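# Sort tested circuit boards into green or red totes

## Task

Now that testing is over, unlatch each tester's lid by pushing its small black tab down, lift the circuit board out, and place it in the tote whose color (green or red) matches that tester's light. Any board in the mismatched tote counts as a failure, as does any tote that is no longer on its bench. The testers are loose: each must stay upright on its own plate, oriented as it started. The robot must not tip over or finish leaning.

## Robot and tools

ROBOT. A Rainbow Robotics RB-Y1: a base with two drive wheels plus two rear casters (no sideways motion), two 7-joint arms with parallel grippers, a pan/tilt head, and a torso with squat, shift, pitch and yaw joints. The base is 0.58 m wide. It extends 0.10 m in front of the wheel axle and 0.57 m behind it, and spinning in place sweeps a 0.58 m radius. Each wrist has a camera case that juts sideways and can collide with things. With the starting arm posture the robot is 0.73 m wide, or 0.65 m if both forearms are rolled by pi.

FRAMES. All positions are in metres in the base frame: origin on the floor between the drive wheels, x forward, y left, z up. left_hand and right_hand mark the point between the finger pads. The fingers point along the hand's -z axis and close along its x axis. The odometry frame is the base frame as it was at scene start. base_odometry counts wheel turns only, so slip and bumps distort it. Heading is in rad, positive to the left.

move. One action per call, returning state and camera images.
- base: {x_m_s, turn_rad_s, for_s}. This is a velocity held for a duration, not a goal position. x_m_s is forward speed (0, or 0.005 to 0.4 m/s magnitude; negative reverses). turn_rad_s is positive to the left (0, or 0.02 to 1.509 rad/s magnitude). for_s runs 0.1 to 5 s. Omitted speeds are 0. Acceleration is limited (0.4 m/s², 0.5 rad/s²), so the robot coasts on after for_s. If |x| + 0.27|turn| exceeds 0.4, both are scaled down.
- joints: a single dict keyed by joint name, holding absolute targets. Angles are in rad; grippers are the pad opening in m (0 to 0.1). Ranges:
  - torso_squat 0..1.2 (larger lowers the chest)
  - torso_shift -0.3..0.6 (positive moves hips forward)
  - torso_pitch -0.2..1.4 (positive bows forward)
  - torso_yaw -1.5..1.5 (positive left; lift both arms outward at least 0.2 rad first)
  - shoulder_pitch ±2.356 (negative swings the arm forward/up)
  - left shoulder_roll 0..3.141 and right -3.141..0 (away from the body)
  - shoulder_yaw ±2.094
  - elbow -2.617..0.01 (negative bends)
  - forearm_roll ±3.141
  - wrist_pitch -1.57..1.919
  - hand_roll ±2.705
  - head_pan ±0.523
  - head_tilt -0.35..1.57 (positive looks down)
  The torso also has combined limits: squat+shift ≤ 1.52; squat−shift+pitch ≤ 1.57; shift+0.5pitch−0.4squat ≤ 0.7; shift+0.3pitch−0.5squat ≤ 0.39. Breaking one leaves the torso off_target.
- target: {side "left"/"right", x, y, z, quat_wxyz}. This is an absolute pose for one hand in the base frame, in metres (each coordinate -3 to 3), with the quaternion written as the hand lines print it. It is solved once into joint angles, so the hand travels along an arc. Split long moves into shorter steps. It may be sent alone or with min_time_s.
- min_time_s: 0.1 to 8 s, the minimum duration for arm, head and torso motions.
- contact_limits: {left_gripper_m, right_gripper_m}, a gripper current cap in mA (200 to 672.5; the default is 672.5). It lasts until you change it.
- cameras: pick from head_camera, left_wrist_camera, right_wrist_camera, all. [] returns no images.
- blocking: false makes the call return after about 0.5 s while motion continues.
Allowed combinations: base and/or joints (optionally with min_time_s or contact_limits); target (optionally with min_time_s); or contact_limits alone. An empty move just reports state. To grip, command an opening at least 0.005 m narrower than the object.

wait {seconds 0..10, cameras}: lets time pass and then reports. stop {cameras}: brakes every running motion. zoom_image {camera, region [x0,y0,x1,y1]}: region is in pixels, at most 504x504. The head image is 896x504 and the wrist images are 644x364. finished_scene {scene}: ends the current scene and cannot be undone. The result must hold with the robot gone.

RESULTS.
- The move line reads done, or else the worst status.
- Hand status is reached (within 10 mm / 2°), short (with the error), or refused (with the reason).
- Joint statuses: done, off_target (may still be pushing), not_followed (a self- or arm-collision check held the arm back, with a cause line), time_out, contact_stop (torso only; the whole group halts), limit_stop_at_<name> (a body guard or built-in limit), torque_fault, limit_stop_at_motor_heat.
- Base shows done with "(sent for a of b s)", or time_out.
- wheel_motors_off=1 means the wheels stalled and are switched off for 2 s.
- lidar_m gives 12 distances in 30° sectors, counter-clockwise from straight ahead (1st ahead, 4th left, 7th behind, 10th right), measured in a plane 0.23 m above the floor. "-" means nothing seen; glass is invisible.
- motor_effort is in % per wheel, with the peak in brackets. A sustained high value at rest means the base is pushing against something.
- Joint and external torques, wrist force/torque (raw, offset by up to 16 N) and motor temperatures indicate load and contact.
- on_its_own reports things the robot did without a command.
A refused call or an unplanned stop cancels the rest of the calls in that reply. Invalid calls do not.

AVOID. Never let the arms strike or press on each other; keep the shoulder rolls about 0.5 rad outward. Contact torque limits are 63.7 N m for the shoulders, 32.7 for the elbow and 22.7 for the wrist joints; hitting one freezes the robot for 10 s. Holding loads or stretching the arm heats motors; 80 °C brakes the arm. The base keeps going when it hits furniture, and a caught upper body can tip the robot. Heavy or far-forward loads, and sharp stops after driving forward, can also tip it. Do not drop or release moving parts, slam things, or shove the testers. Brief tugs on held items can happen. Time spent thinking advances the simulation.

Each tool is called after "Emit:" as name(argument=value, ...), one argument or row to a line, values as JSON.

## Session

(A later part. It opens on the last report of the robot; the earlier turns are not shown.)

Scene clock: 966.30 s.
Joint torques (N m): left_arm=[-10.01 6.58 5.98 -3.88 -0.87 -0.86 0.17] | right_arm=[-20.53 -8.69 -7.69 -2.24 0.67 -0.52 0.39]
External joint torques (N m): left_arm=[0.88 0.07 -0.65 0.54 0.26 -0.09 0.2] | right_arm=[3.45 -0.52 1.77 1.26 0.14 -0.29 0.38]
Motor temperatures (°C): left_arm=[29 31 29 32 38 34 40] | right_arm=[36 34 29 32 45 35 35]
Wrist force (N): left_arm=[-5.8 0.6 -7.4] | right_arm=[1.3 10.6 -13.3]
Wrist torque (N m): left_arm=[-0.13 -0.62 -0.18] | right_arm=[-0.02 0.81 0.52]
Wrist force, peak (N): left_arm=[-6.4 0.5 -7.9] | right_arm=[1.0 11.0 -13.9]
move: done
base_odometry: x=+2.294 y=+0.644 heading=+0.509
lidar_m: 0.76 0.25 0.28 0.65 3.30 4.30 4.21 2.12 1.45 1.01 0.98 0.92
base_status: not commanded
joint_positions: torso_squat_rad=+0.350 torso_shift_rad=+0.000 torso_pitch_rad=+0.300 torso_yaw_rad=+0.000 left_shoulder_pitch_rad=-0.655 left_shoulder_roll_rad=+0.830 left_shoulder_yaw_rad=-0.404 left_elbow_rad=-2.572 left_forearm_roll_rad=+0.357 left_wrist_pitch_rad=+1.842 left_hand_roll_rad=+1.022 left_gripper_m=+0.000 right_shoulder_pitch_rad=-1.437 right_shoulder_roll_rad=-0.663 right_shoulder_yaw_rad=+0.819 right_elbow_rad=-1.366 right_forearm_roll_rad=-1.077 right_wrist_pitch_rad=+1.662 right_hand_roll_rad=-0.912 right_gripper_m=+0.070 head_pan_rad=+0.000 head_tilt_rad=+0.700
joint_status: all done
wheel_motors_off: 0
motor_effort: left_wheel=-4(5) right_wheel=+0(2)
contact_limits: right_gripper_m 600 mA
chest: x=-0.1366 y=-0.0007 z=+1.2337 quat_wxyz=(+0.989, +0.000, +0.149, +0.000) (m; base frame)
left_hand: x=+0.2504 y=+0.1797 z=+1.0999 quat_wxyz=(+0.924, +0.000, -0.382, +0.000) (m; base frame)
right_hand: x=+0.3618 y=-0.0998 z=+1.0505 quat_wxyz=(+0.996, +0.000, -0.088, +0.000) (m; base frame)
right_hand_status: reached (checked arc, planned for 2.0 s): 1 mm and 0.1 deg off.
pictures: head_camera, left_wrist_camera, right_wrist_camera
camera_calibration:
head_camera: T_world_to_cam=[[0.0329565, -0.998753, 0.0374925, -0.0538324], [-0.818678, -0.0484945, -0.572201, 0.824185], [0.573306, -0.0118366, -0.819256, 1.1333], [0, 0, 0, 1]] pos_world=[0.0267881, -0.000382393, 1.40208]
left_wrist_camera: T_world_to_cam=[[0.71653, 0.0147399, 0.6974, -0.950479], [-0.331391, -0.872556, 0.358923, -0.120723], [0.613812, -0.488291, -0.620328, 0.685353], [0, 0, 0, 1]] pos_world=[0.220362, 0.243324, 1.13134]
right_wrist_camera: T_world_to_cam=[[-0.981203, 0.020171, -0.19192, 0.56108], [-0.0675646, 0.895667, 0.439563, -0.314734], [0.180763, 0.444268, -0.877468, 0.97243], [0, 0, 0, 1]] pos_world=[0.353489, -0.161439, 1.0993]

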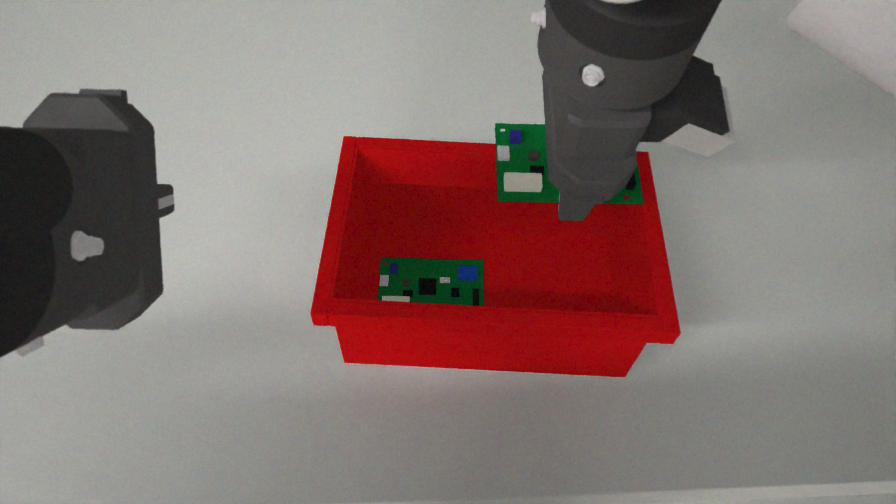

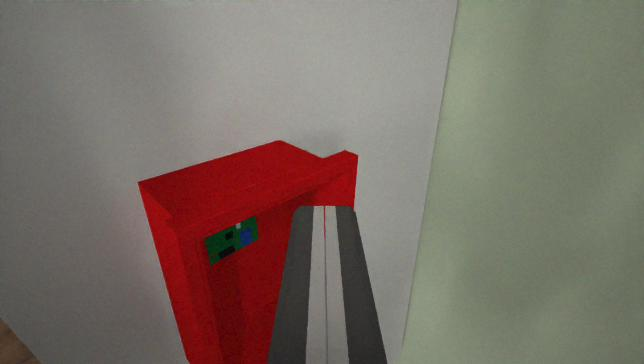

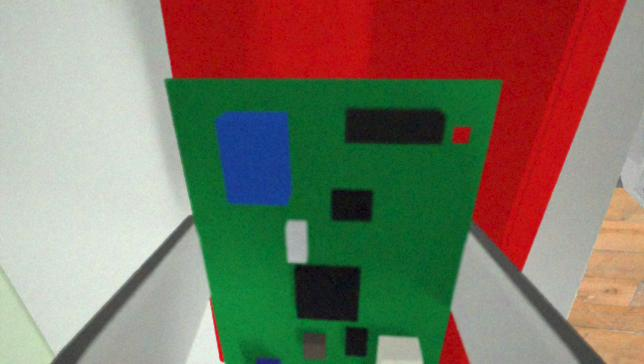

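Emit:
move(
  joints={"torso_pitch_rad":0.36},
  cameras=[],
)

Emit:
move(
  target={"side":"right","x":0.368,"y":-0.09,"z":0.98,"quat_wxyz":[0.9998,0,-0.02,0]},
  min_time_s=2,
  cameras=["head_camera","left_wrist_camera","right_wrist_camera"],
)

Scene clock: 984.47 s.
Joint torques (N m): left_arm=[-9.55 6.48 5.67 -4.39 -0.77 -0.85 0.17] | right_arm=[-21.06 -8.54 -7.97 -2.78 0.47 -0.37 0.37]
External joint torques (N m): left_arm=[0.74 0.01 -0.75 0.45 0.3 -0.12 0.21] | right_arm=[2.56 -0.55 1.35 1.05 0.03 -0.21 0.36]
Motor temperatures (°C): left_arm=[29 31 29 32 38 34 40] | right_arm=[36 34 29 32 45 35 35]
Wrist force (N): left_arm=[-5.8 0.6 -8.0] | right_arm=[1.2 10.3 -13.8]
Wrist torque (N m): left_arm=[-0.11 -0.62 -0.18] | right_arm=[0.01 0.79 0.52]
Wrist force, peak (N): left_arm=[-6.5 0.8 -7.8] | right_arm=[1.3 10.9 -14.2]
move: done
base_odometry: x=+2.294 y=+0.644 heading=+0.509
lidar_m: 0.76 0.25 0.27 0.65 3.32 4.30 4.20 2.12 1.45 1.00 0.97 0.91
base_status: not commanded
joint_positions: torso_squat_rad=+0.350 torso_shift_rad=+0.000 torso_pitch_rad=+0.360 torso_yaw_rad=+0.000 left_shoulder_pitch_rad=-0.655 left_shoulder_roll_rad=+0.830 left_shoulder_yaw_rad=-0.404 left_elbow_rad=-2.572 left_forearm_roll_rad=+0.357 left_wrist_pitch_rad=+1.842 left_hand_roll_rad=+1.022 left_gripper_m=+0.000 right_shoulder_pitch_rad=-1.437 right_shoulder_roll_rad=-0.663 right_shoulder_yaw_rad=+0.819 right_elbow_rad=-1.366 right_forearm_roll_rad=-1.077 right_wrist_pitch_rad=+1.662 right_hand_roll_rad=-0.912 right_gripper_m=+0.070 head_pan_rad=+0.000 head_tilt_rad=+0.700
joint_status: all done
wheel_motors_off: 0
motor_effort: left_wheel=-3(4) right_wheel=+1(2)
contact_limits: right_gripper_m 600 mA
chest: x=-0.1191 y=-0.0007 z=+1.2277 quat_wxyz=(+0.984, +0.000, +0.179, +0.000) (m; base frame)
left_hand: x=+0.2592 y=+0.1797 z=+1.0709 quat_wxyz=(+0.935, +0.000, -0.354, +0.000) (m; base frame)
right_hand: x=+0.3674 y=-0.0998 z=+1.0148 quat_wxyz=(+0.998, +0.000, -0.058, +0.000) (m; base frame)
pictures: none
No camera images: "cameras" was empty.

Scene clock: 986.80 s.
Joint torques (N m): left_arm=[-9.54 6.84 5.72 -4.32 -0.78 -0.84 0.19] | right_arm=[-24.16 -5.24 -6.93 -2.71 -0.32 -0.34 0.32]
External joint torques (N m): left_arm=[0.76 0.36 -0.71 0.52 0.29 -0.12 0.23] | right_arm=[0.09 2.42 1.49 1.44 -0.63 -0.27 0.32]
Motor temperatures (°C): left_arm=[29 31 29 32 38 34 40] | right_arm=[36 34 29 32 45 35 35]
Wrist force (N): left_arm=[-5.8 0.5 -7.9] | right_arm=[1.9 10.7 -13.8]
Wrist torque (N m): left_arm=[-0.10 -0.63 -0.18] | right_arm=[-0.05 0.82 0.52]
Wrist force, peak (N): left_arm=[-6.0 0.6 -8.1] | right_arm=[1.9 11.0 -14.0]
move: done
base_odometry: x=+2.294 y=+0.644 heading=+0.509
lidar_m: 0.75 0.26 0.28 0.64 3.31 4.30 4.21 2.12 1.46 1.00 0.98 0.91
base_status: not commanded
joint_positions: torso_squat_rad=+0.350 torso_shift_rad=+0.000 torso_pitch_rad=+0.360 torso_yaw_rad=+0.000 left_shoulder_pitch_rad=-0.655 left_shoulder_roll_rad=+0.830 left_shoulder_yaw_rad=-0.404 left_elbow_rad=-2.572 left_forearm_roll_rad=+0.357 left_wrist_pitch_rad=+1.842 left_hand_roll_rad=+1.022 left_gripper_m=+0.000 right_shoulder_pitch_rad=-1.441 right_shoulder_roll_rad=-0.573 right_shoulder_yaw_rad=+0.846 right_elbow_rad=-1.181 right_forearm_roll_rad=-1.080 right_wrist_pitch_rad=+1.619 right_hand_roll_rad=-0.835 right_gripper_m=+0.070 head_pan_rad=+0.000 head_tilt_rad=+0.700
joint_status: all done
wheel_motors_off: 0
motor_effort: left_wheel=-2(4) right_wheel=+0(2)
contact_limits: right_gripper_m 600 mA
chest: x=-0.1191 y=-0.0007 z=+1.2277 quat_wxyz=(+0.984, +0.000, +0.179, +0.000) (m; base frame)
left_hand: x=+0.2592 y=+0.1797 z=+1.0709 quat_wxyz=(+0.935, +0.000, -0.354, +0.000) (m; base frame)
right_hand: x=+0.3678 y=-0.0903 z=+0.9802 quat_wxyz=(+1.000, +0.000, -0.021, +0.000) (m; base frame)
right_hand_status: reached (checked arc, planned for 2.0 s): 0 mm and 0.1 deg off.
pictures: head_camera, left_wrist_camera, right_wrist_camera
camera_calibration:
head_camera: T_world_to_cam=[[0.0351858, -0.998752, 0.0354479, -0.051406], [-0.851508, -0.0485286, -0.52209, 0.769689], [0.523159, -0.011814, -0.852153, 1.15273], [0, 0, 0, 1]] pos_world=[0.0541455, -0.000371579, 1.38597]
left_wrist_camera: T_world_to_cam=[[0.757051, 0.0147701, 0.653189, -0.899764], [-0.309241, -0.87257, 0.378143, -0.133703], [0.575538, -0.488266, -0.656012, 0.710101], [0, 0, 0, 1]] pos_world=[0.23113, 0.243343, 1.10411]
right_wrist_camera: T_world_to_cam=[[-0.99804, 0.0209921, -0.0589487, 0.42926], [-0.00741535, 0.895736, 0.444524, -0.318896], [0.062134, 0.44409, -0.893825, 0.965078], [0, 0, 0, 1]] pos_world=[0.36609, -0.151947, 1.02967]

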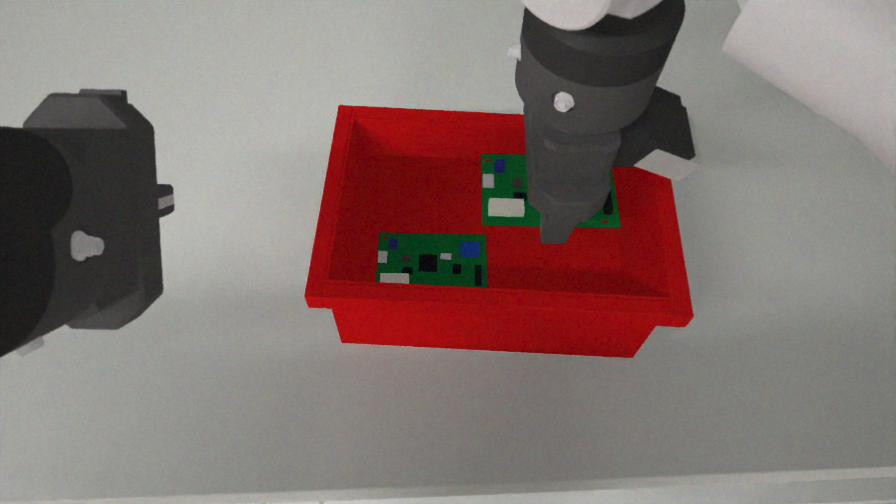

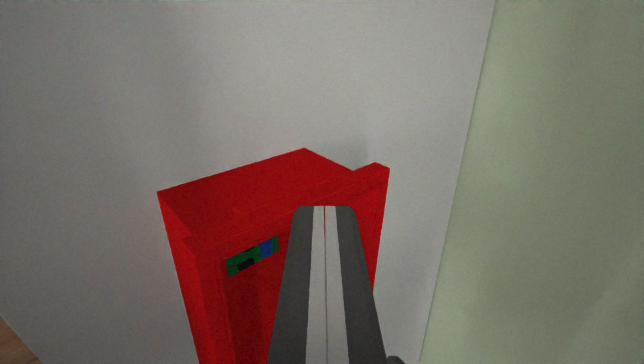

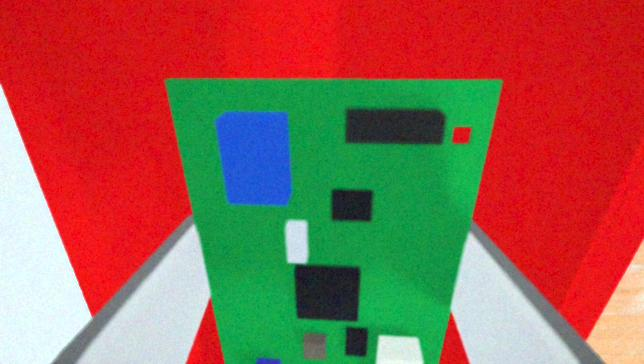

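Emit:
move(
  target={"side":"right","x":0.365,"y":-0.11,"z":1.05,"quat_wxyz":[0.9998,0,-0.02,0]},
  min_time_s=2,
  cameras=[],
)

Emit:
move(
  joints={"right_hand_roll_rad":2.3},
  min_time_s=4,
)

Scene clock: 1003.60 s.
Joint torques (N m): left_arm=[-9.43 6.86 5.72 -4.44 -0.74 -0.87 0.18] | right_arm=[-23.63 -8.99 -9.77 -3.56 -0.31 0.15 -0.37]
External joint torques (N m): left_arm=[0.87 0.39 -0.71 0.41 0.32 -0.15 0.21] | right_arm=[0.54 -0.56 -0.75 0.01 -0.62 0.21 -0.37]
Motor temperatures (°C): left_arm=[29 31 29 32 38 34 40] | right_arm=[36 34 29 32 45 35 35]
Wrist force (N): left_arm=[-5.9 0.7 -7.6] | right_arm=[1.9 11.1 -13.5]
Wrist torque (N m): left_arm=[-0.15 -0.65 -0.17] | right_arm=[-0.09 0.82 0.53]
Wrist force, peak (N): left_arm=[-5.9 0.8 -8.2] | right_arm=[1.8 11.1 -14.2]
move: done
base_odometry: x=+2.294 y=+0.644 heading=+0.509
lidar_m: 0.76 0.25 0.28 0.65 3.31 4.30 4.21 2.13 1.45 0.99 0.97 0.92
base_status: not commanded
joint_positions: torso_squat_rad=+0.350 torso_shift_rad=+0.000 torso_pitch_rad=+0.360 torso_yaw_rad=+0.000 left_shoulder_pitch_rad=-0.655 left_shoulder_roll_rad=+0.830 left_shoulder_yaw_rad=-0.404 left_elbow_rad=-2.572 left_forearm_roll_rad=+0.357 left_wrist_pitch_rad=+1.842 left_hand_roll_rad=+1.022 left_gripper_m=+0.000 right_shoulder_pitch_rad=-1.509 right_shoulder_roll_rad=-0.677 right_shoulder_yaw_rad=+0.776 right_elbow_rad=-1.299 right_forearm_roll_rad=-1.169 right_wrist_pitch_rad=+1.769 right_hand_roll_rad=-0.860 right_gripper_m=+0.070 head_pan_rad=+0.000 head_tilt_rad=+0.700
joint_status: all done
wheel_motors_off: 0
motor_effort: left_wheel=-4(4) right_wheel=+0(2)
contact_limits: right_gripper_m 600 mA
chest: x=-0.1191 y=-0.0007 z=+1.2277 quat_wxyz=(+0.984, +0.000, +0.179, +0.000) (m; base frame)
left_hand: x=+0.2592 y=+0.1797 z=+1.0709 quat_wxyz=(+0.935, +0.000, -0.354, +0.000) (m; base frame)
right_hand: x=+0.3653 y=-0.1099 z=+1.0495 quat_wxyz=(+1.000, -0.001, -0.020, +0.000) (m; base frame)
right_hand_status: reached (checked arc, planned for 2.0 s): 1 mm and 0.1 deg off.
pictures: none
No camera images: "cameras" was empty.

Scene clock: 1007.90 s.
Joint torques (N m): left_arm=[-9.67 6.76 5.55 -4.35 -0.84 -0.8 0.19] | right_arm=[-23.52 -9.17 -10.04 -3.75 -0.37 0.05 0.03]
External joint torques (N m): left_arm=[0.63 0.29 -0.88 0.5 0.22 -0.07 0.22] | right_arm=[0.65 -0.79 -0.91 -0.16 -0.59 0.19 0.03]
Motor temperatures (°C): left_arm=[29 31 29 32 38 34 40] | right_arm=[36 34 29 32 45 35 35]
Wrist force (N): left_arm=[-5.9 0.8 -8.0] | right_arm=[2.5 10.6 -13.8]
Wrist torque (N m): left_arm=[-0.14 -0.66 -0.17] | right_arm=[-0.03 0.85 0.53]
Wrist force, peak (N): left_arm=[-5.9 0.7 -8.1] | right_arm=[2.3 11.4 -14.0]
move: done
base_odometry: x=+2.294 y=+0.644 heading=+0.509
lidar_m: 0.77 0.25 0.28 0.65 3.31 4.31 4.20 2.12 1.46 1.00 0.98 0.92
base_status: not commanded
joint_positions: torso_squat_rad=+0.350 torso_shift_rad=+0.000 torso_pitch_rad=+0.360 torso_yaw_rad=+0.000 left_shoulder_pitch_rad=-0.655 left_shoulder_roll_rad=+0.830 left_shoulder_yaw_rad=-0.404 left_elbow_rad=-2.572 left_forearm_roll_rad=+0.357 left_wrist_pitch_rad=+1.842 left_hand_roll_rad=+1.022 left_gripper_m=+0.000 right_shoulder_pitch_rad=-1.509 right_shoulder_roll_rad=-0.677 right_shoulder_yaw_rad=+0.776 right_elbow_rad=-1.299 right_forearm_roll_rad=-1.169 right_wrist_pitch_rad=+1.769 right_hand_roll_rad=+2.300 right_gripper_m=+0.070 head_pan_rad=+0.000 head_tilt_rad=+0.700
joint_status: all done
wheel_motors_off: 0
motor_effort: left_wheel=-3(4) right_wheel=+0(2)
contact_limits: right_gripper_m 600 mA
chest: x=-0.1191 y=-0.0007 z=+1.2277 quat_wxyz=(+0.984, +0.000, +0.179, +0.000) (m; base frame)
left_hand: x=+0.2592 y=+0.1797 z=+1.0709 quat_wxyz=(+0.935, +0.000, -0.354, +0.000) (m; base frame)
right_hand: x=+0.3653 y=-0.1099 z=+1.0495 quat_wxyz=(-0.009, -0.020, +0.001, +1.000) (m; base frame)
pictures: head_camera, left_wrist_camera, right_wrist_camera
camera_calibration:
head_camera: T_world_to_cam=[[0.0351858, -0.998752, 0.0354479, -0.051406], [-0.851508, -0.0485285, -0.52209, 0.769689], [0.523159, -0.011814, -0.852153, 1.15273], [0, 0, 0, 1]] pos_world=[0.0541456, -0.000371572, 1.38597]
left_wrist_camera: T_world_to_cam=[[0.75705, 0.01477, 0.653189, -0.899764], [-0.309241, -0.87257, 0.378143, -0.133703], [0.575538, -0.488266, -0.656012, 0.710101], [0, 0, 0, 1]] pos_world=[0.23113, 0.243343, 1.10411]
right_wrist_camera: T_world_to_cam=[[0.999751, -0.00132607, 0.0222851, -0.386263], [-0.0111078, -0.895446, 0.445031, -0.528231], [0.0193649, -0.445168, -0.895238, 0.955251], [0, 0, 0, 1]] pos_world=[0.361801, -0.0482674, 1.09886]

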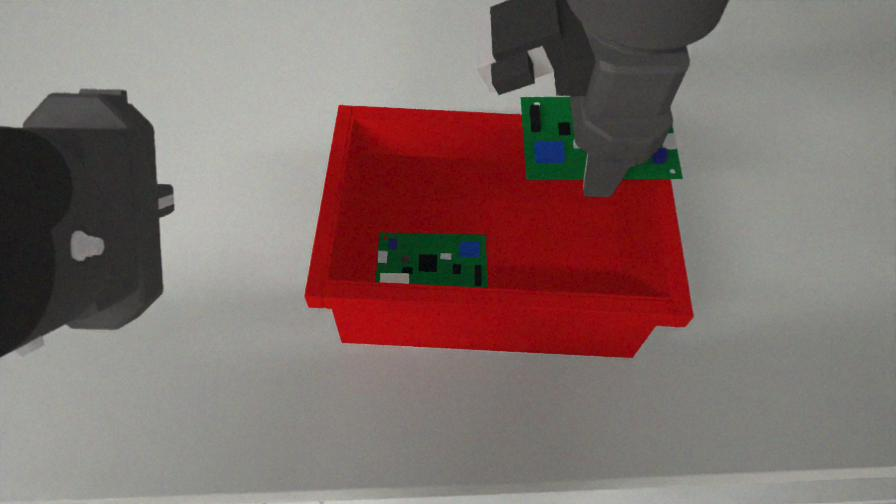

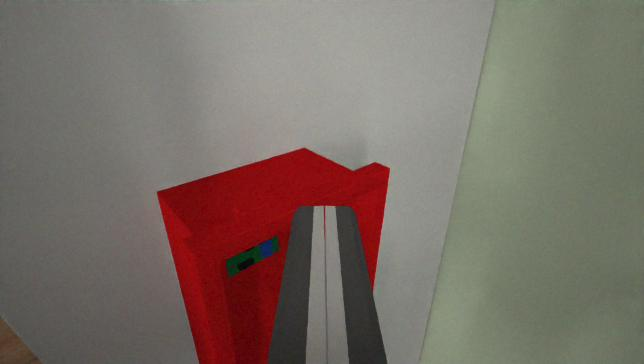

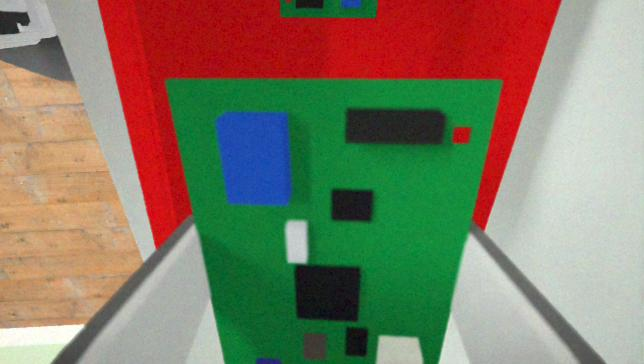

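Emit:
move(
  target={"side":"right","x":0.366,"y":-0.1015,"z":0.98,"quat_wxyz":[0,-0.02,0,0.9998]},
  min_time_s=2,
  cameras=["head_camera"],
)

Emit:
move(
  target={"side":"right","x":0.366,"y":-0.1015,"z":0.94,"quat_wxyz":[0,-0.02,0,0.9998]},
  min_time_s=1.5,
  cameras=["head_camera","right_wrist_camera"],
)

Scene clock: 1035.33 s.
Joint torques (N m): left_arm=[-9.62 6.55 5.67 -4.37 -0.78 -0.86 0.22] | right_arm=[-20.71 -5.22 -7.21 -2.64 0.36 -0.46 0.4]
External joint torques (N m): left_arm=[0.67 0.08 -0.75 0.48 0.29 -0.14 0.25] | right_arm=[3.31 2.62 1.47 1.5 0.14 -0.31 0.4]
Motor temperatures (°C): left_arm=[29 31 29 32 37 34 40] | right_arm=[37 34 29 32 45 35 35]
Wrist force (N): left_arm=[-5.8 0.3 -8.0] | right_arm=[2.3 10.7 -14.0]
Wrist torque (N m): left_arm=[-0.09 -0.63 -0.18] | right_arm=[-0.07 0.81 0.51]
Wrist force, peak (N): left_arm=[-5.9 0.5 -8.2] | right_arm=[2.7 11.0 -13.9]
move: done
base_odometry: x=+2.294 y=+0.644 heading=+0.509
lidar_m: 0.76 0.24 0.29 0.65 3.32 4.31 4.20 2.11 1.45 1.00 0.97 0.92
base_status: not commanded
joint_positions: torso_squat_rad=+0.350 torso_shift_rad=+0.000 torso_pitch_rad=+0.360 torso_yaw_rad=+0.000 left_shoulder_pitch_rad=-0.655 left_shoulder_roll_rad=+0.830 left_shoulder_yaw_rad=-0.404 left_elbow_rad=-2.572 left_forearm_roll_rad=+0.357 left_wrist_pitch_rad=+1.842 left_hand_roll_rad=+1.022 left_gripper_m=+0.000 right_shoulder_pitch_rad=-1.421 right_shoulder_roll_rad=-0.605 right_shoulder_yaw_rad=+0.837 right_elbow_rad=-1.216 right_forearm_roll_rad=-1.085 right_wrist_pitch_rad=+1.624 right_hand_roll_rad=+2.312 right_gripper_m=+0.070 head_pan_rad=+0.000 head_tilt_rad=+0.700
joint_status: all done
wheel_motors_off: 0
motor_effort: left_wheel=-2(4) right_wheel=-1(2)
contact_limits: right_gripper_m 600 mA
chest: x=-0.1191 y=-0.0007 z=+1.2277 quat_wxyz=(+0.984, +0.000, +0.179, +0.000) (m; base frame)
left_hand: x=+0.2592 y=+0.1797 z=+1.0709 quat_wxyz=(+0.935, +0.000, -0.354, +0.000) (m; base frame)
right_hand: x=+0.3663 y=-0.1016 z=+0.9805 quat_wxyz=(+0.000, -0.021, +0.000, +1.000) (m; base frame)
right_hand_status: reached (checked arc, planned for 2.0 s): 1 mm and 0.1 deg off.
pictures: head_camera
camera_calibration:
head_camera: T_world_to_cam=[[0.035186, -0.998752, 0.0354478, -0.0514059], [-0.851508, -0.0485287, -0.52209, 0.769689], [0.523159, -0.0118138, -0.852153, 1.15273], [0, 0, 0, 1]] pos_world=[0.0541456, -0.000371618, 1.38597]

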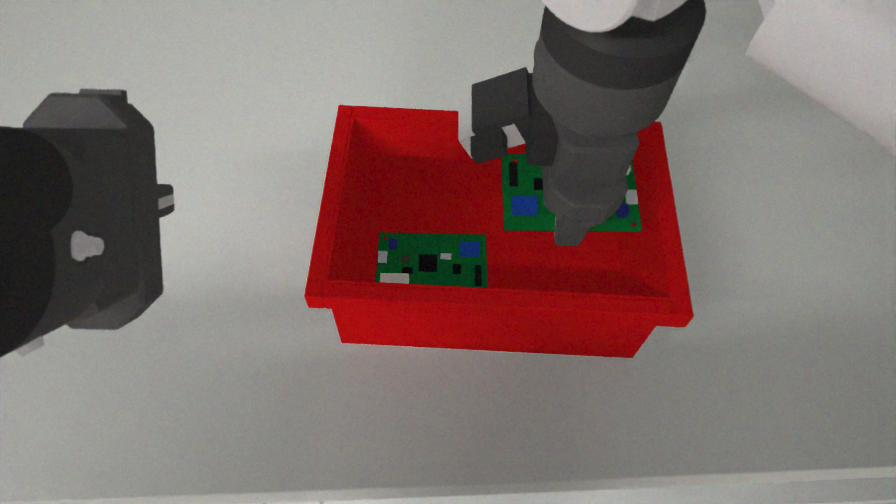

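Scene clock: 1037.17 s.
Joint torques (N m): left_arm=[-9.43 6.74 5.84 -4.36 -0.73 -0.78 0.1] | right_arm=[-20.66 -4.91 -6.9 -2.97 0.36 -0.48 0.37]
External joint torques (N m): left_arm=[0.87 0.27 -0.59 0.49 0.34 -0.06 0.13] | right_arm=[3.19 2.62 1.32 1.4 0.14 -0.33 0.38]
Motor temperatures (°C): left_arm=[29 31 29 32 37 34 40] | right_arm=[36 34 29 32 45 35 35]
Wrist force (N): left_arm=[-6.0 0.5 -7.7] | right_arm=[2.5 10.5 -13.5]
Wrist torque (N m): left_arm=[-0.12 -0.67 -0.15] | right_arm=[-0.02 0.86 0.53]
Wrist force, peak (N): left_arm=[-6.1 0.7 -8.1] | right_arm=[2.4 10.9 -14.0]
move: done
base_odometry: x=+2.294 y=+0.644 heading=+0.509
lidar_m: 0.76 0.26 0.28 0.65 3.32 4.30 4.21 2.13 1.45 1.00 0.97 0.92
base_status: not commanded
joint_positions: torso_squat_rad=+0.350 torso_shift_rad=+0.000 torso_pitch_rad=+0.360 torso_yaw_rad=+0.000 left_shoulder_pitch_rad=-0.655 left_shoulder_roll_rad=+0.830 left_shoulder_yaw_rad=-0.404 left_elbow_rad=-2.572 left_forearm_roll_rad=+0.357 left_wrist_pitch_rad=+1.842 left_hand_roll_rad=+1.022 left_gripper_m=+0.000 right_shoulder_pitch_rad=-1.375 right_shoulder_roll_rad=-0.563 right_shoulder_yaw_rad=+0.868 right_elbow_rad=-1.142 right_forearm_roll_rad=-1.043 right_wrist_pitch_rad=+1.534 right_hand_roll_rad=+2.344 right_gripper_m=+0.070 head_pan_rad=+0.000 head_tilt_rad=+0.700
joint_status: all done
wheel_motors_off: 0
motor_effort: left_wheel=-4(5) right_wheel=+0(2)
contact_limits: right_gripper_m 600 mA
chest: x=-0.1191 y=-0.0007 z=+1.2277 quat_wxyz=(+0.984, +0.000, +0.179, +0.000) (m; base frame)
left_hand: x=+0.2592 y=+0.1797 z=+1.0709 quat_wxyz=(+0.935, +0.000, -0.354, +0.000) (m; base frame)
right_hand: x=+0.3661 y=-0.1017 z=+0.9406 quat_wxyz=(+0.000, -0.021, +0.000, +1.000) (m; base frame)
right_hand_status: reached (checked arc, planned for 1.5 s): 1 mm and 0.1 deg off.
pictures: head_camera, right_wrist_camera
camera_calibration:
head_camera: T_world_to_cam=[[0.035186, -0.998752, 0.0354479, -0.051406], [-0.851508, -0.0485288, -0.52209, 0.769689], [0.523159, -0.0118139, -0.852153, 1.15273], [0, 0, 0, 1]] pos_world=[0.0541457, -0.000371564, 1.38597]
right_wrist_camera: T_world_to_cam=[[0.99948, -0.0205701, 0.024839, -0.388924], [-0.029451, -0.896023, 0.44303, -0.463804], [0.0131432, -0.443531, -0.896163, 0.864697], [0, 0, 0, 1]] pos_world=[0.363697, -0.0400596, 0.990048]

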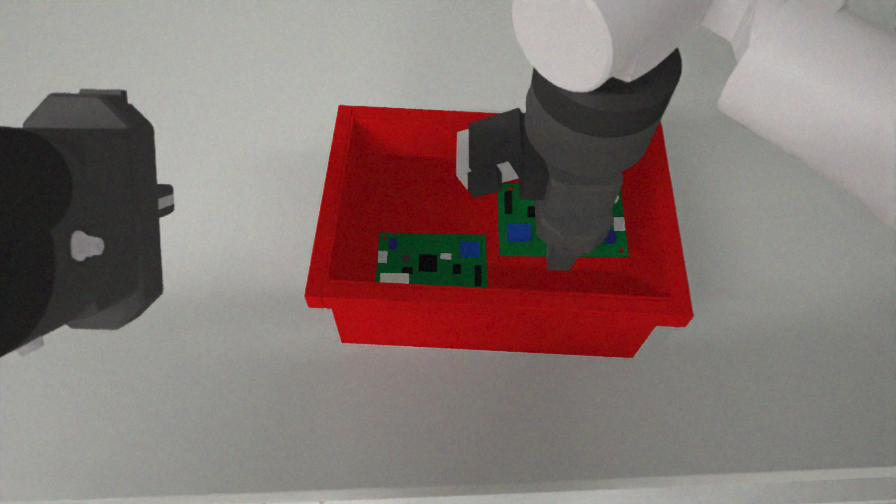

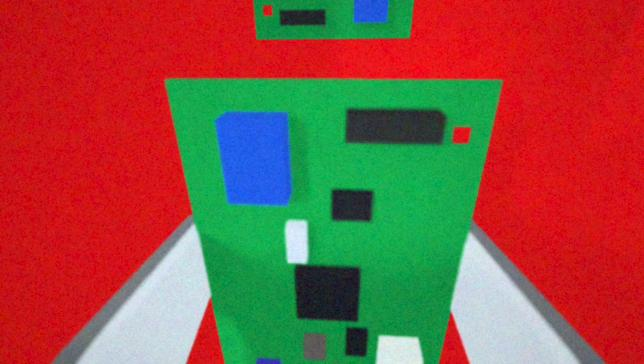

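Emit:
move(
  target={"side":"right","x":0.366,"y":-0.1015,"z":0.9,"quat_wxyz":[0,-0.02,0,0.9998]},
  min_time_s=1.5,
  cameras=["head_camera"],
)

Emit:
move(
  target={"side":"right","x":0.366,"y":-0.1015,"z":0.872,"quat_wxyz":[0,-0.02,0,0.9998]},
  min_time_s=1.5,
  cameras=["head_camera","right_wrist_camera"],
)

Emit:
move(
  target={"side":"right","x":0.366,"y":-0.1015,"z":0.864,"quat_wxyz":[0,-0.02,0,0.9998]},
  min_time_s=1,
  cameras=["right_wrist_camera"],
)

Scene clock: 1049.90 s.
Joint torques (N m): left_arm=[-9.7 6.73 5.45 -4.31 -0.82 -0.84 0.15] | right_arm=[-20.39 -4.52 -6.33 -3.02 0.29 -0.39 0.3]
External joint torques (N m): left_arm=[0.6 0.26 -0.98 0.53 0.24 -0.11 0.19] | right_arm=[3.3 2.6 1.16 1.46 0.08 -0.24 0.31]
Motor temperatures (°C): left_arm=[29 31 29 32 37 34 40] | right_arm=[36 34 29 32 45 35 35]
Wrist force (N): left_arm=[-5.7 0.5 -7.7] | right_arm=[2.5 10.8 -13.4]
Wrist torque (N m): left_arm=[-0.10 -0.62 -0.18] | right_arm=[-0.04 0.86 0.52]
Wrist force, peak (N): left_arm=[-6.1 0.5 -8.0] | right_arm=[2.7 10.9 -14.0]
move: done
base_odometry: x=+2.294 y=+0.644 heading=+0.509
lidar_m: 0.76 0.25 0.28 0.65 3.31 4.30 4.21 2.12 1.45 1.00 0.97 0.92
base_status: not commanded
joint_positions: torso_squat_rad=+0.350 torso_shift_rad=+0.000 torso_pitch_rad=+0.360 torso_yaw_rad=+0.000 left_shoulder_pitch_rad=-0.655 left_shoulder_roll_rad=+0.830 left_shoulder_yaw_rad=-0.404 left_elbow_rad=-2.572 left_forearm_roll_rad=+0.357 left_wrist_pitch_rad=+1.842 left_hand_roll_rad=+1.022 left_gripper_m=+0.000 right_shoulder_pitch_rad=-1.339 right_shoulder_roll_rad=-0.507 right_shoulder_yaw_rad=+0.896 right_elbow_rad=-1.032 right_forearm_roll_rad=-1.007 right_wrist_pitch_rad=+1.436 right_hand_roll_rad=+2.390 right_gripper_m=+0.070 head_pan_rad=+0.000 head_tilt_rad=+0.700
joint_status: all done
wheel_motors_off: 0
motor_effort: left_wheel=-2(4) right_wheel=+0(2)
contact_limits: right_gripper_m 600 mA
chest: x=-0.1191 y=-0.0007 z=+1.2277 quat_wxyz=(+0.984, +0.000, +0.179, +0.000) (m; base frame)
left_hand: x=+0.2592 y=+0.1797 z=+1.0709 quat_wxyz=(+0.935, +0.000, -0.354, +0.000) (m; base frame)
right_hand: x=+0.3660 y=-0.1017 z=+0.9006 quat_wxyz=(+0.000, -0.021, +0.000, +1.000) (m; base frame)
right_hand_status: reached (checked arc, planned for 1.5 s): 1 mm and 0.1 deg off.
pictures: head_camera
camera_calibration:
head_camera: T_world_to_cam=[[0.0351859, -0.998752, 0.0354478, -0.0514059], [-0.851509, -0.0485286, -0.52209, 0.769689], [0.523159, -0.0118139, -0.852153, 1.15273], [0, 0, 0, 1]] pos_world=[0.0541456, -0.000371635, 1.38597]

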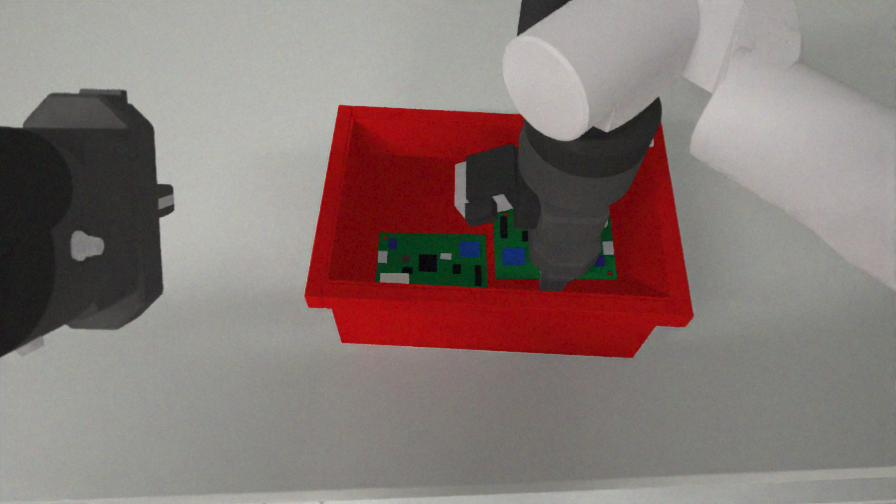

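Scene clock: 1051.73 s.
Joint torques (N m): left_arm=[-9.54 6.84 5.67 -4.32 -0.77 -0.84 0.14] | right_arm=[-20.14 -4.5 -5.29 -3.16 0.29 -0.36 0.41]
External joint torques (N m): left_arm=[0.76 0.37 -0.76 0.52 0.29 -0.12 0.18] | right_arm=[3.49 2.3 1.44 1.32 0.08 -0.21 0.41]
Motor temperatures (°C): left_arm=[29 31 29 32 37 34 40] | right_arm=[36 34 29 32 45 35 35]
Wrist force (N): left_arm=[-5.8 0.6 -7.9] | right_arm=[2.6 10.7 -13.7]
Wrist torque (N m): left_arm=[-0.11 -0.62 -0.16] | right_arm=[-0.05 0.87 0.54]
Wrist force, peak (N): left_arm=[-6.1 0.5 -8.0] | right_arm=[2.8 11.1 -13.9]
move: done
base_odometry: x=+2.294 y=+0.644 heading=+0.509
lidar_m: 0.77 0.25 0.28 0.65 3.30 4.29 4.21 2.12 1.46 1.00 0.97 0.91
base_status: not commanded
joint_positions: torso_squat_rad=+0.350 torso_shift_rad=+0.000 torso_pitch_rad=+0.360 torso_yaw_rad=+0.000 left_shoulder_pitch_rad=-0.655 left_shoulder_roll_rad=+0.830 left_shoulder_yaw_rad=-0.404 left_elbow_rad=-2.572 left_forearm_roll_rad=+0.357 left_wrist_pitch_rad=+1.842 left_hand_roll_rad=+1.022 left_gripper_m=+0.000 right_shoulder_pitch_rad=-1.323 right_shoulder_roll_rad=-0.455 right_shoulder_yaw_rad=+0.911 right_elbow_rad=-0.922 right_forearm_roll_rad=-0.988 right_wrist_pitch_rad=+1.361 right_hand_roll_rad=+2.436 right_gripper_m=+0.070 head_pan_rad=+0.000 head_tilt_rad=+0.700
joint_status: all done
wheel_motors_off: 0
motor_effort: left_wheel=-3(4) right_wheel=+0(2)
contact_limits: right_gripper_m 600 mA
chest: x=-0.1191 y=-0.0007 z=+1.2277 quat_wxyz=(+0.984, +0.000, +0.179, +0.000) (m; base frame)
left_hand: x=+0.2592 y=+0.1797 z=+1.0709 quat_wxyz=(+0.935, +0.000, -0.354, +0.000) (m; base frame)
right_hand: x=+0.3662 y=-0.1016 z=+0.8725 quat_wxyz=(+0.000, -0.021, +0.000, +1.000) (m; base frame)
right_hand_status: reached (checked arc, planned for 1.5 s): 1 mm and 0.1 deg off.
pictures: head_camera, right_wrist_camera
camera_calibration:
head_camera: T_world_to_cam=[[0.0351856, -0.998752, 0.0354478, -0.051406], [-0.851509, -0.0485283, -0.52209, 0.769689], [0.523159, -0.0118141, -0.852153, 1.15273], [0, 0, 0, 1]] pos_world=[0.0541457, -0.000371731, 1.38597]
right_wrist_camera: T_world_to_cam=[[0.999474, -0.0206127, 0.0250361, -0.38748], [-0.029575, -0.896072, 0.442921, -0.433476], [0.0133043, -0.443429, -0.896211, 0.803742], [0, 0, 0, 1]] pos_world=[0.363763, -0.0400106, 0.922019]

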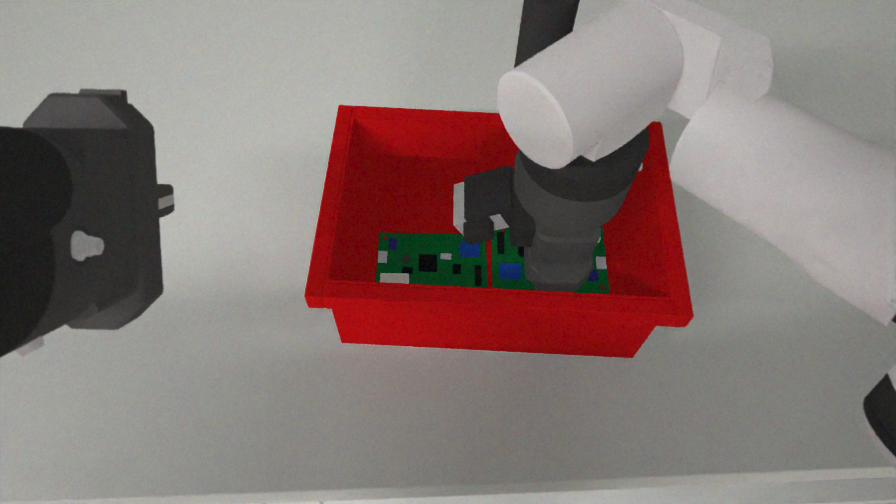

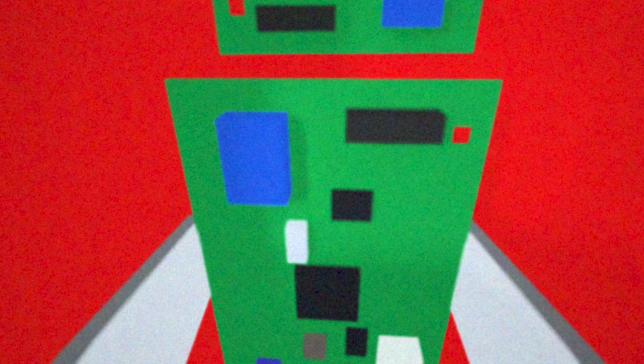

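Scene clock: 1053.07 s.
Joint torques (N m): left_arm=[-9.55 6.56 5.74 -4.42 -0.8 -0.92 0.12] | right_arm=[-20.27 -4.27 -5.07 -3.05 0.34 -0.5 0.37]
External joint torques (N m): left_arm=[0.75 0.09 -0.69 0.43 0.26 -0.19 0.16] | right_arm=[3.34 2.42 1.41 1.42 0.13 -0.35 0.37]
Motor temperatures (°C): left_arm=[29 31 29 32 37 34 40] | right_arm=[36 34 29 32 45 35 35]
Wrist force (N): left_arm=[-6.0 0.4 -7.7] | right_arm=[2.4 10.8 -13.4]
Wrist torque (N m): left_arm=[-0.10 -0.66 -0.16] | right_arm=[-0.06 0.86 0.54]
Wrist force, peak (N): left_arm=[-6.0 0.4 -8.2] | right_arm=[2.5 11.0 -13.8]
move: done
base_odometry: x=+2.294 y=+0.644 heading=+0.509
lidar_m: 0.77 0.26 0.29 0.64 3.31 4.30 4.20 2.11 1.45 1.00 0.98 0.91
base_status: not commanded
joint_positions: torso_squat_rad=+0.350 torso_shift_rad=+0.000 torso_pitch_rad=+0.360 torso_yaw_rad=+0.000 left_shoulder_pitch_rad=-0.655 left_shoulder_roll_rad=+0.830 left_shoulder_yaw_rad=-0.404 left_elbow_rad=-2.572 left_forearm_roll_rad=+0.357 left_wrist_pitch_rad=+1.842 left_hand_roll_rad=+1.022 left_gripper_m=+0.000 right_shoulder_pitch_rad=-1.320 right_shoulder_roll_rad=-0.439 right_shoulder_yaw_rad=+0.915 right_elbow_rad=-0.887 right_forearm_roll_rad=-0.984 right_wrist_pitch_rad=+1.339 right_hand_roll_rad=+2.450 right_gripper_m=+0.070 head_pan_rad=+0.000 head_tilt_rad=+0.700
joint_status: all done
wheel_motors_off: 0
motor_effort: left_wheel=-2(4) right_wheel=-1(3)
contact_limits: right_gripper_m 600 mA
chest: x=-0.1191 y=-0.0007 z=+1.2277 quat_wxyz=(+0.984, +0.000, +0.179, +0.000) (m; base frame)
left_hand: x=+0.2592 y=+0.1797 z=+1.0709 quat_wxyz=(+0.935, +0.000, -0.354, +0.000) (m; base frame)
right_hand: x=+0.3661 y=-0.1017 z=+0.8647 quat_wxyz=(+0.000, -0.021, +0.000, +1.000) (m; base frame)
right_hand_status: reached (checked arc, planned for 1.0 s): 1 mm and 0.1 deg off.
pictures: right_wrist_camera
camera_calibration:
right_wrist_camera: T_world_to_cam=[[0.999484, -0.0204799, 0.0247569, -0.386904], [-0.0293353, -0.895973, 0.443139, -0.430377], [0.013106, -0.443637, -0.896111, 0.796682], [0, 0, 0, 1]] pos_world=[0.363637, -0.0400924, 0.914211]

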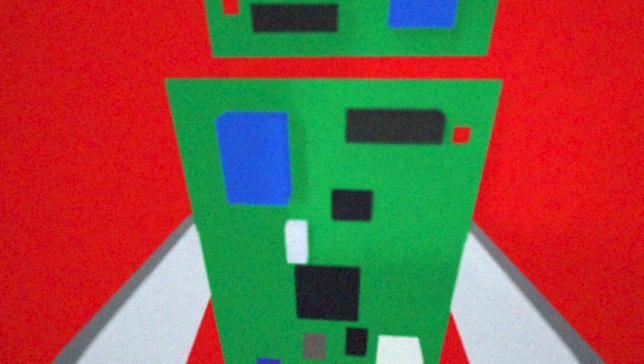

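Emit:
move(
  target={"side":"right","x":0.366,"y":-0.1015,"z":0.858,"quat_wxyz":[0,-0.02,0,0.9998]},
  min_time_s=1.2,
  cameras=["right_wrist_camera"],
)

Emit:
move(
  target={"side":"right","x":0.366,"y":-0.1015,"z":0.855,"quat_wxyz":[0,-0.02,0,0.9998]},
  min_time_s=1.2,
  cameras=["right_wrist_camera"],
)

Scene clock: 1059.40 s.
Joint torques (N m): left_arm=[-9.5 6.59 5.57 -4.37 -0.74 -0.72 0.19] | right_arm=[-19.93 -3.7 -4.59 -2.94 0.39 -0.64 0.33]
External joint torques (N m): left_arm=[0.8 0.12 -0.86 0.48 0.32 0 0.22] | right_arm=[3.68 2.91 1.67 1.49 0.18 -0.49 0.33]
Motor temperatures (°C): left_arm=[29 31 29 32 37 34 40] | right_arm=[36 34 28 32 45 35 35]
Wrist force (N): left_arm=[-5.7 0.5 -7.8] | right_arm=[2.8 11.4 -9.3]
Wrist torque (N m): left_arm=[-0.12 -0.63 -0.18] | right_arm=[-0.08 0.72 0.53]
Wrist force, peak (N): left_arm=[-6.1 0.4 -8.1] | right_arm=[2.5 11.0 -13.8]
move: done
base_odometry: x=+2.294 y=+0.644 heading=+0.509
lidar_m: 0.76 0.25 0.28 0.65 3.32 4.30 4.21 2.13 1.46 0.99 0.98 0.91
base_status: not commanded
joint_positions: torso_squat_rad=+0.350 torso_shift_rad=+0.000 torso_pitch_rad=+0.360 torso_yaw_rad=+0.000 left_shoulder_pitch_rad=-0.655 left_shoulder_roll_rad=+0.830 left_shoulder_yaw_rad=-0.404 left_elbow_rad=-2.572 left_forearm_roll_rad=+0.357 left_wrist_pitch_rad=+1.842 left_hand_roll_rad=+1.022 left_gripper_m=+0.000 right_shoulder_pitch_rad=-1.319 right_shoulder_roll_rad=-0.425 right_shoulder_yaw_rad=+0.917 right_elbow_rad=-0.856 right_forearm_roll_rad=-0.982 right_wrist_pitch_rad=+1.321 right_hand_roll_rad=+2.463 right_gripper_m=+0.070 head_pan_rad=+0.000 head_tilt_rad=+0.700
joint_status: all done
wheel_motors_off: 0
motor_effort: left_wheel=-2(5) right_wheel=+1(2)
contact_limits: right_gripper_m 600 mA
chest: x=-0.1191 y=-0.0007 z=+1.2277 quat_wxyz=(+0.984, +0.000, +0.179, +0.000) (m; base frame)
left_hand: x=+0.2592 y=+0.1797 z=+1.0709 quat_wxyz=(+0.935, +0.000, -0.354, +0.000) (m; base frame)
right_hand: x=+0.3662 y=-0.1017 z=+0.8587 quat_wxyz=(+0.000, -0.021, +0.000, +1.000) (m; base frame)
right_hand_status: reached (checked arc, planned for 1.2 s): 1 mm and 0.1 deg off.
pictures: right_wrist_camera
camera_calibration:
right_wrist_camera: T_world_to_cam=[[0.999482, -0.0205688, 0.0247509, -0.38692], [-0.0294117, -0.895993, 0.443093, -0.427619], [0.0130628, -0.443591, -0.896134, 0.791326], [0, 0, 0, 1]] pos_world=[0.363806, -0.0400771, 0.908185]

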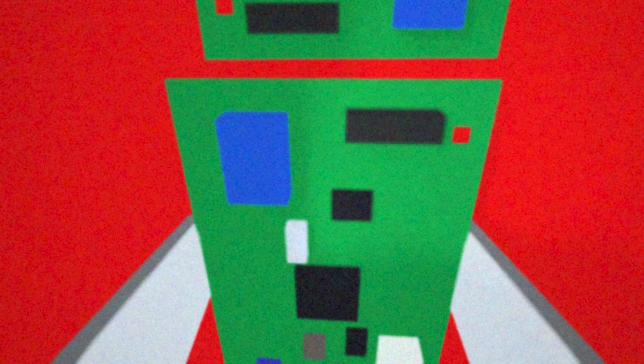

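Scene clock: 1060.93 s.
Joint torques (N m): left_arm=[-9.64 6.81 5.8 -4.33 -0.76 -0.88 0.21] | right_arm=[-12.71 -1.44 -1.75 -0.04 1.51 -3.74 0.2]
External joint torques (N m): left_arm=[0.68 0.34 -0.63 0.51 0.31 -0.15 0.25] | right_arm=[10.93 5.15 4.4 4.37 1.3 -3.59 0.21]
Motor temperatures (°C): left_arm=[29 31 29 32 37 34 40] | right_arm=[36 34 28 32 45 35 35]
Wrist force (N): left_arm=[-5.7 0.7 -7.8] | right_arm=[10.3 14.5 25.5]
Wrist torque (N m): left_arm=[-0.14 -0.61 -0.18] | right_arm=[0.01 -0.95 0.69]
Wrist force, peak (N): left_arm=[-5.8 0.5 -8.2] | right_arm=[10.3 15.1 26.9]
move: done
base_odometry: x=+2.294 y=+0.644 heading=+0.509
lidar_m: 0.76 0.25 0.27 0.64 3.31 4.29 4.20 2.13 1.46 1.00 0.98 0.91
base_status: not commanded
joint_positions: torso_squat_rad=+0.350 torso_shift_rad=-0.001 torso_pitch_rad=+0.359 torso_yaw_rad=+0.000 left_shoulder_pitch_rad=-0.655 left_shoulder_roll_rad=+0.830 left_shoulder_yaw_rad=-0.404 left_elbow_rad=-2.572 left_forearm_roll_rad=+0.357 left_wrist_pitch_rad=+1.842 left_hand_roll_rad=+1.022 left_gripper_m=+0.000 right_shoulder_pitch_rad=-1.321 right_shoulder_roll_rad=-0.417 right_shoulder_yaw_rad=+0.917 right_elbow_rad=-0.837 right_forearm_roll_rad=-0.981 right_wrist_pitch_rad=+1.312 right_hand_roll_rad=+2.472 right_gripper_m=+0.070 head_pan_rad=+0.000 head_tilt_rad=+0.700
joint_status: all done
wheel_motors_off: 0
motor_effort: left_wheel=-2(4) right_wheel=+0(2)
contact_limits: right_gripper_m 600 mA
chest: x=-0.1197 y=-0.0007 z=+1.2278 quat_wxyz=(+0.984, +0.000, +0.178, +0.000) (m; base frame)
left_hand: x=+0.2588 y=+0.1797 z=+1.0714 quat_wxyz=(+0.935, +0.000, -0.355, +0.000) (m; base frame)
right_hand: x=+0.3669 y=-0.1014 z=+0.8573 quat_wxyz=(+0.000, -0.022, +0.000, +1.000) (m; base frame)
right_hand_status: reached (checked arc, planned for 1.2 s): 2 mm and 0.2 deg off.
pictures: right_wrist_camera
camera_calibration:
right_wrist_camera: T_world_to_cam=[[0.99943, -0.0204009, 0.0268882, -0.389326], [-0.0301995, -0.896266, 0.442487, -0.425911], [0.0150719, -0.443046, -0.896372, 0.789721], [0, 0, 0, 1]] pos_world=[0.36434, -0.0397893, 0.906812]

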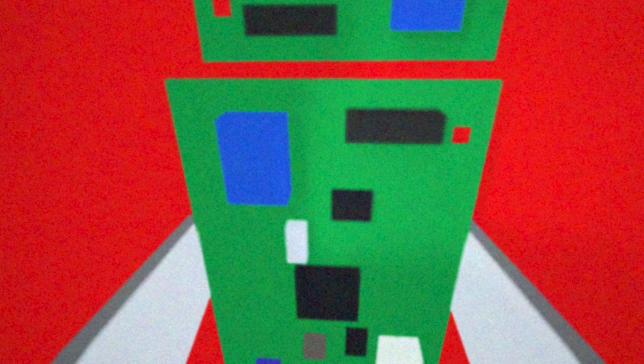

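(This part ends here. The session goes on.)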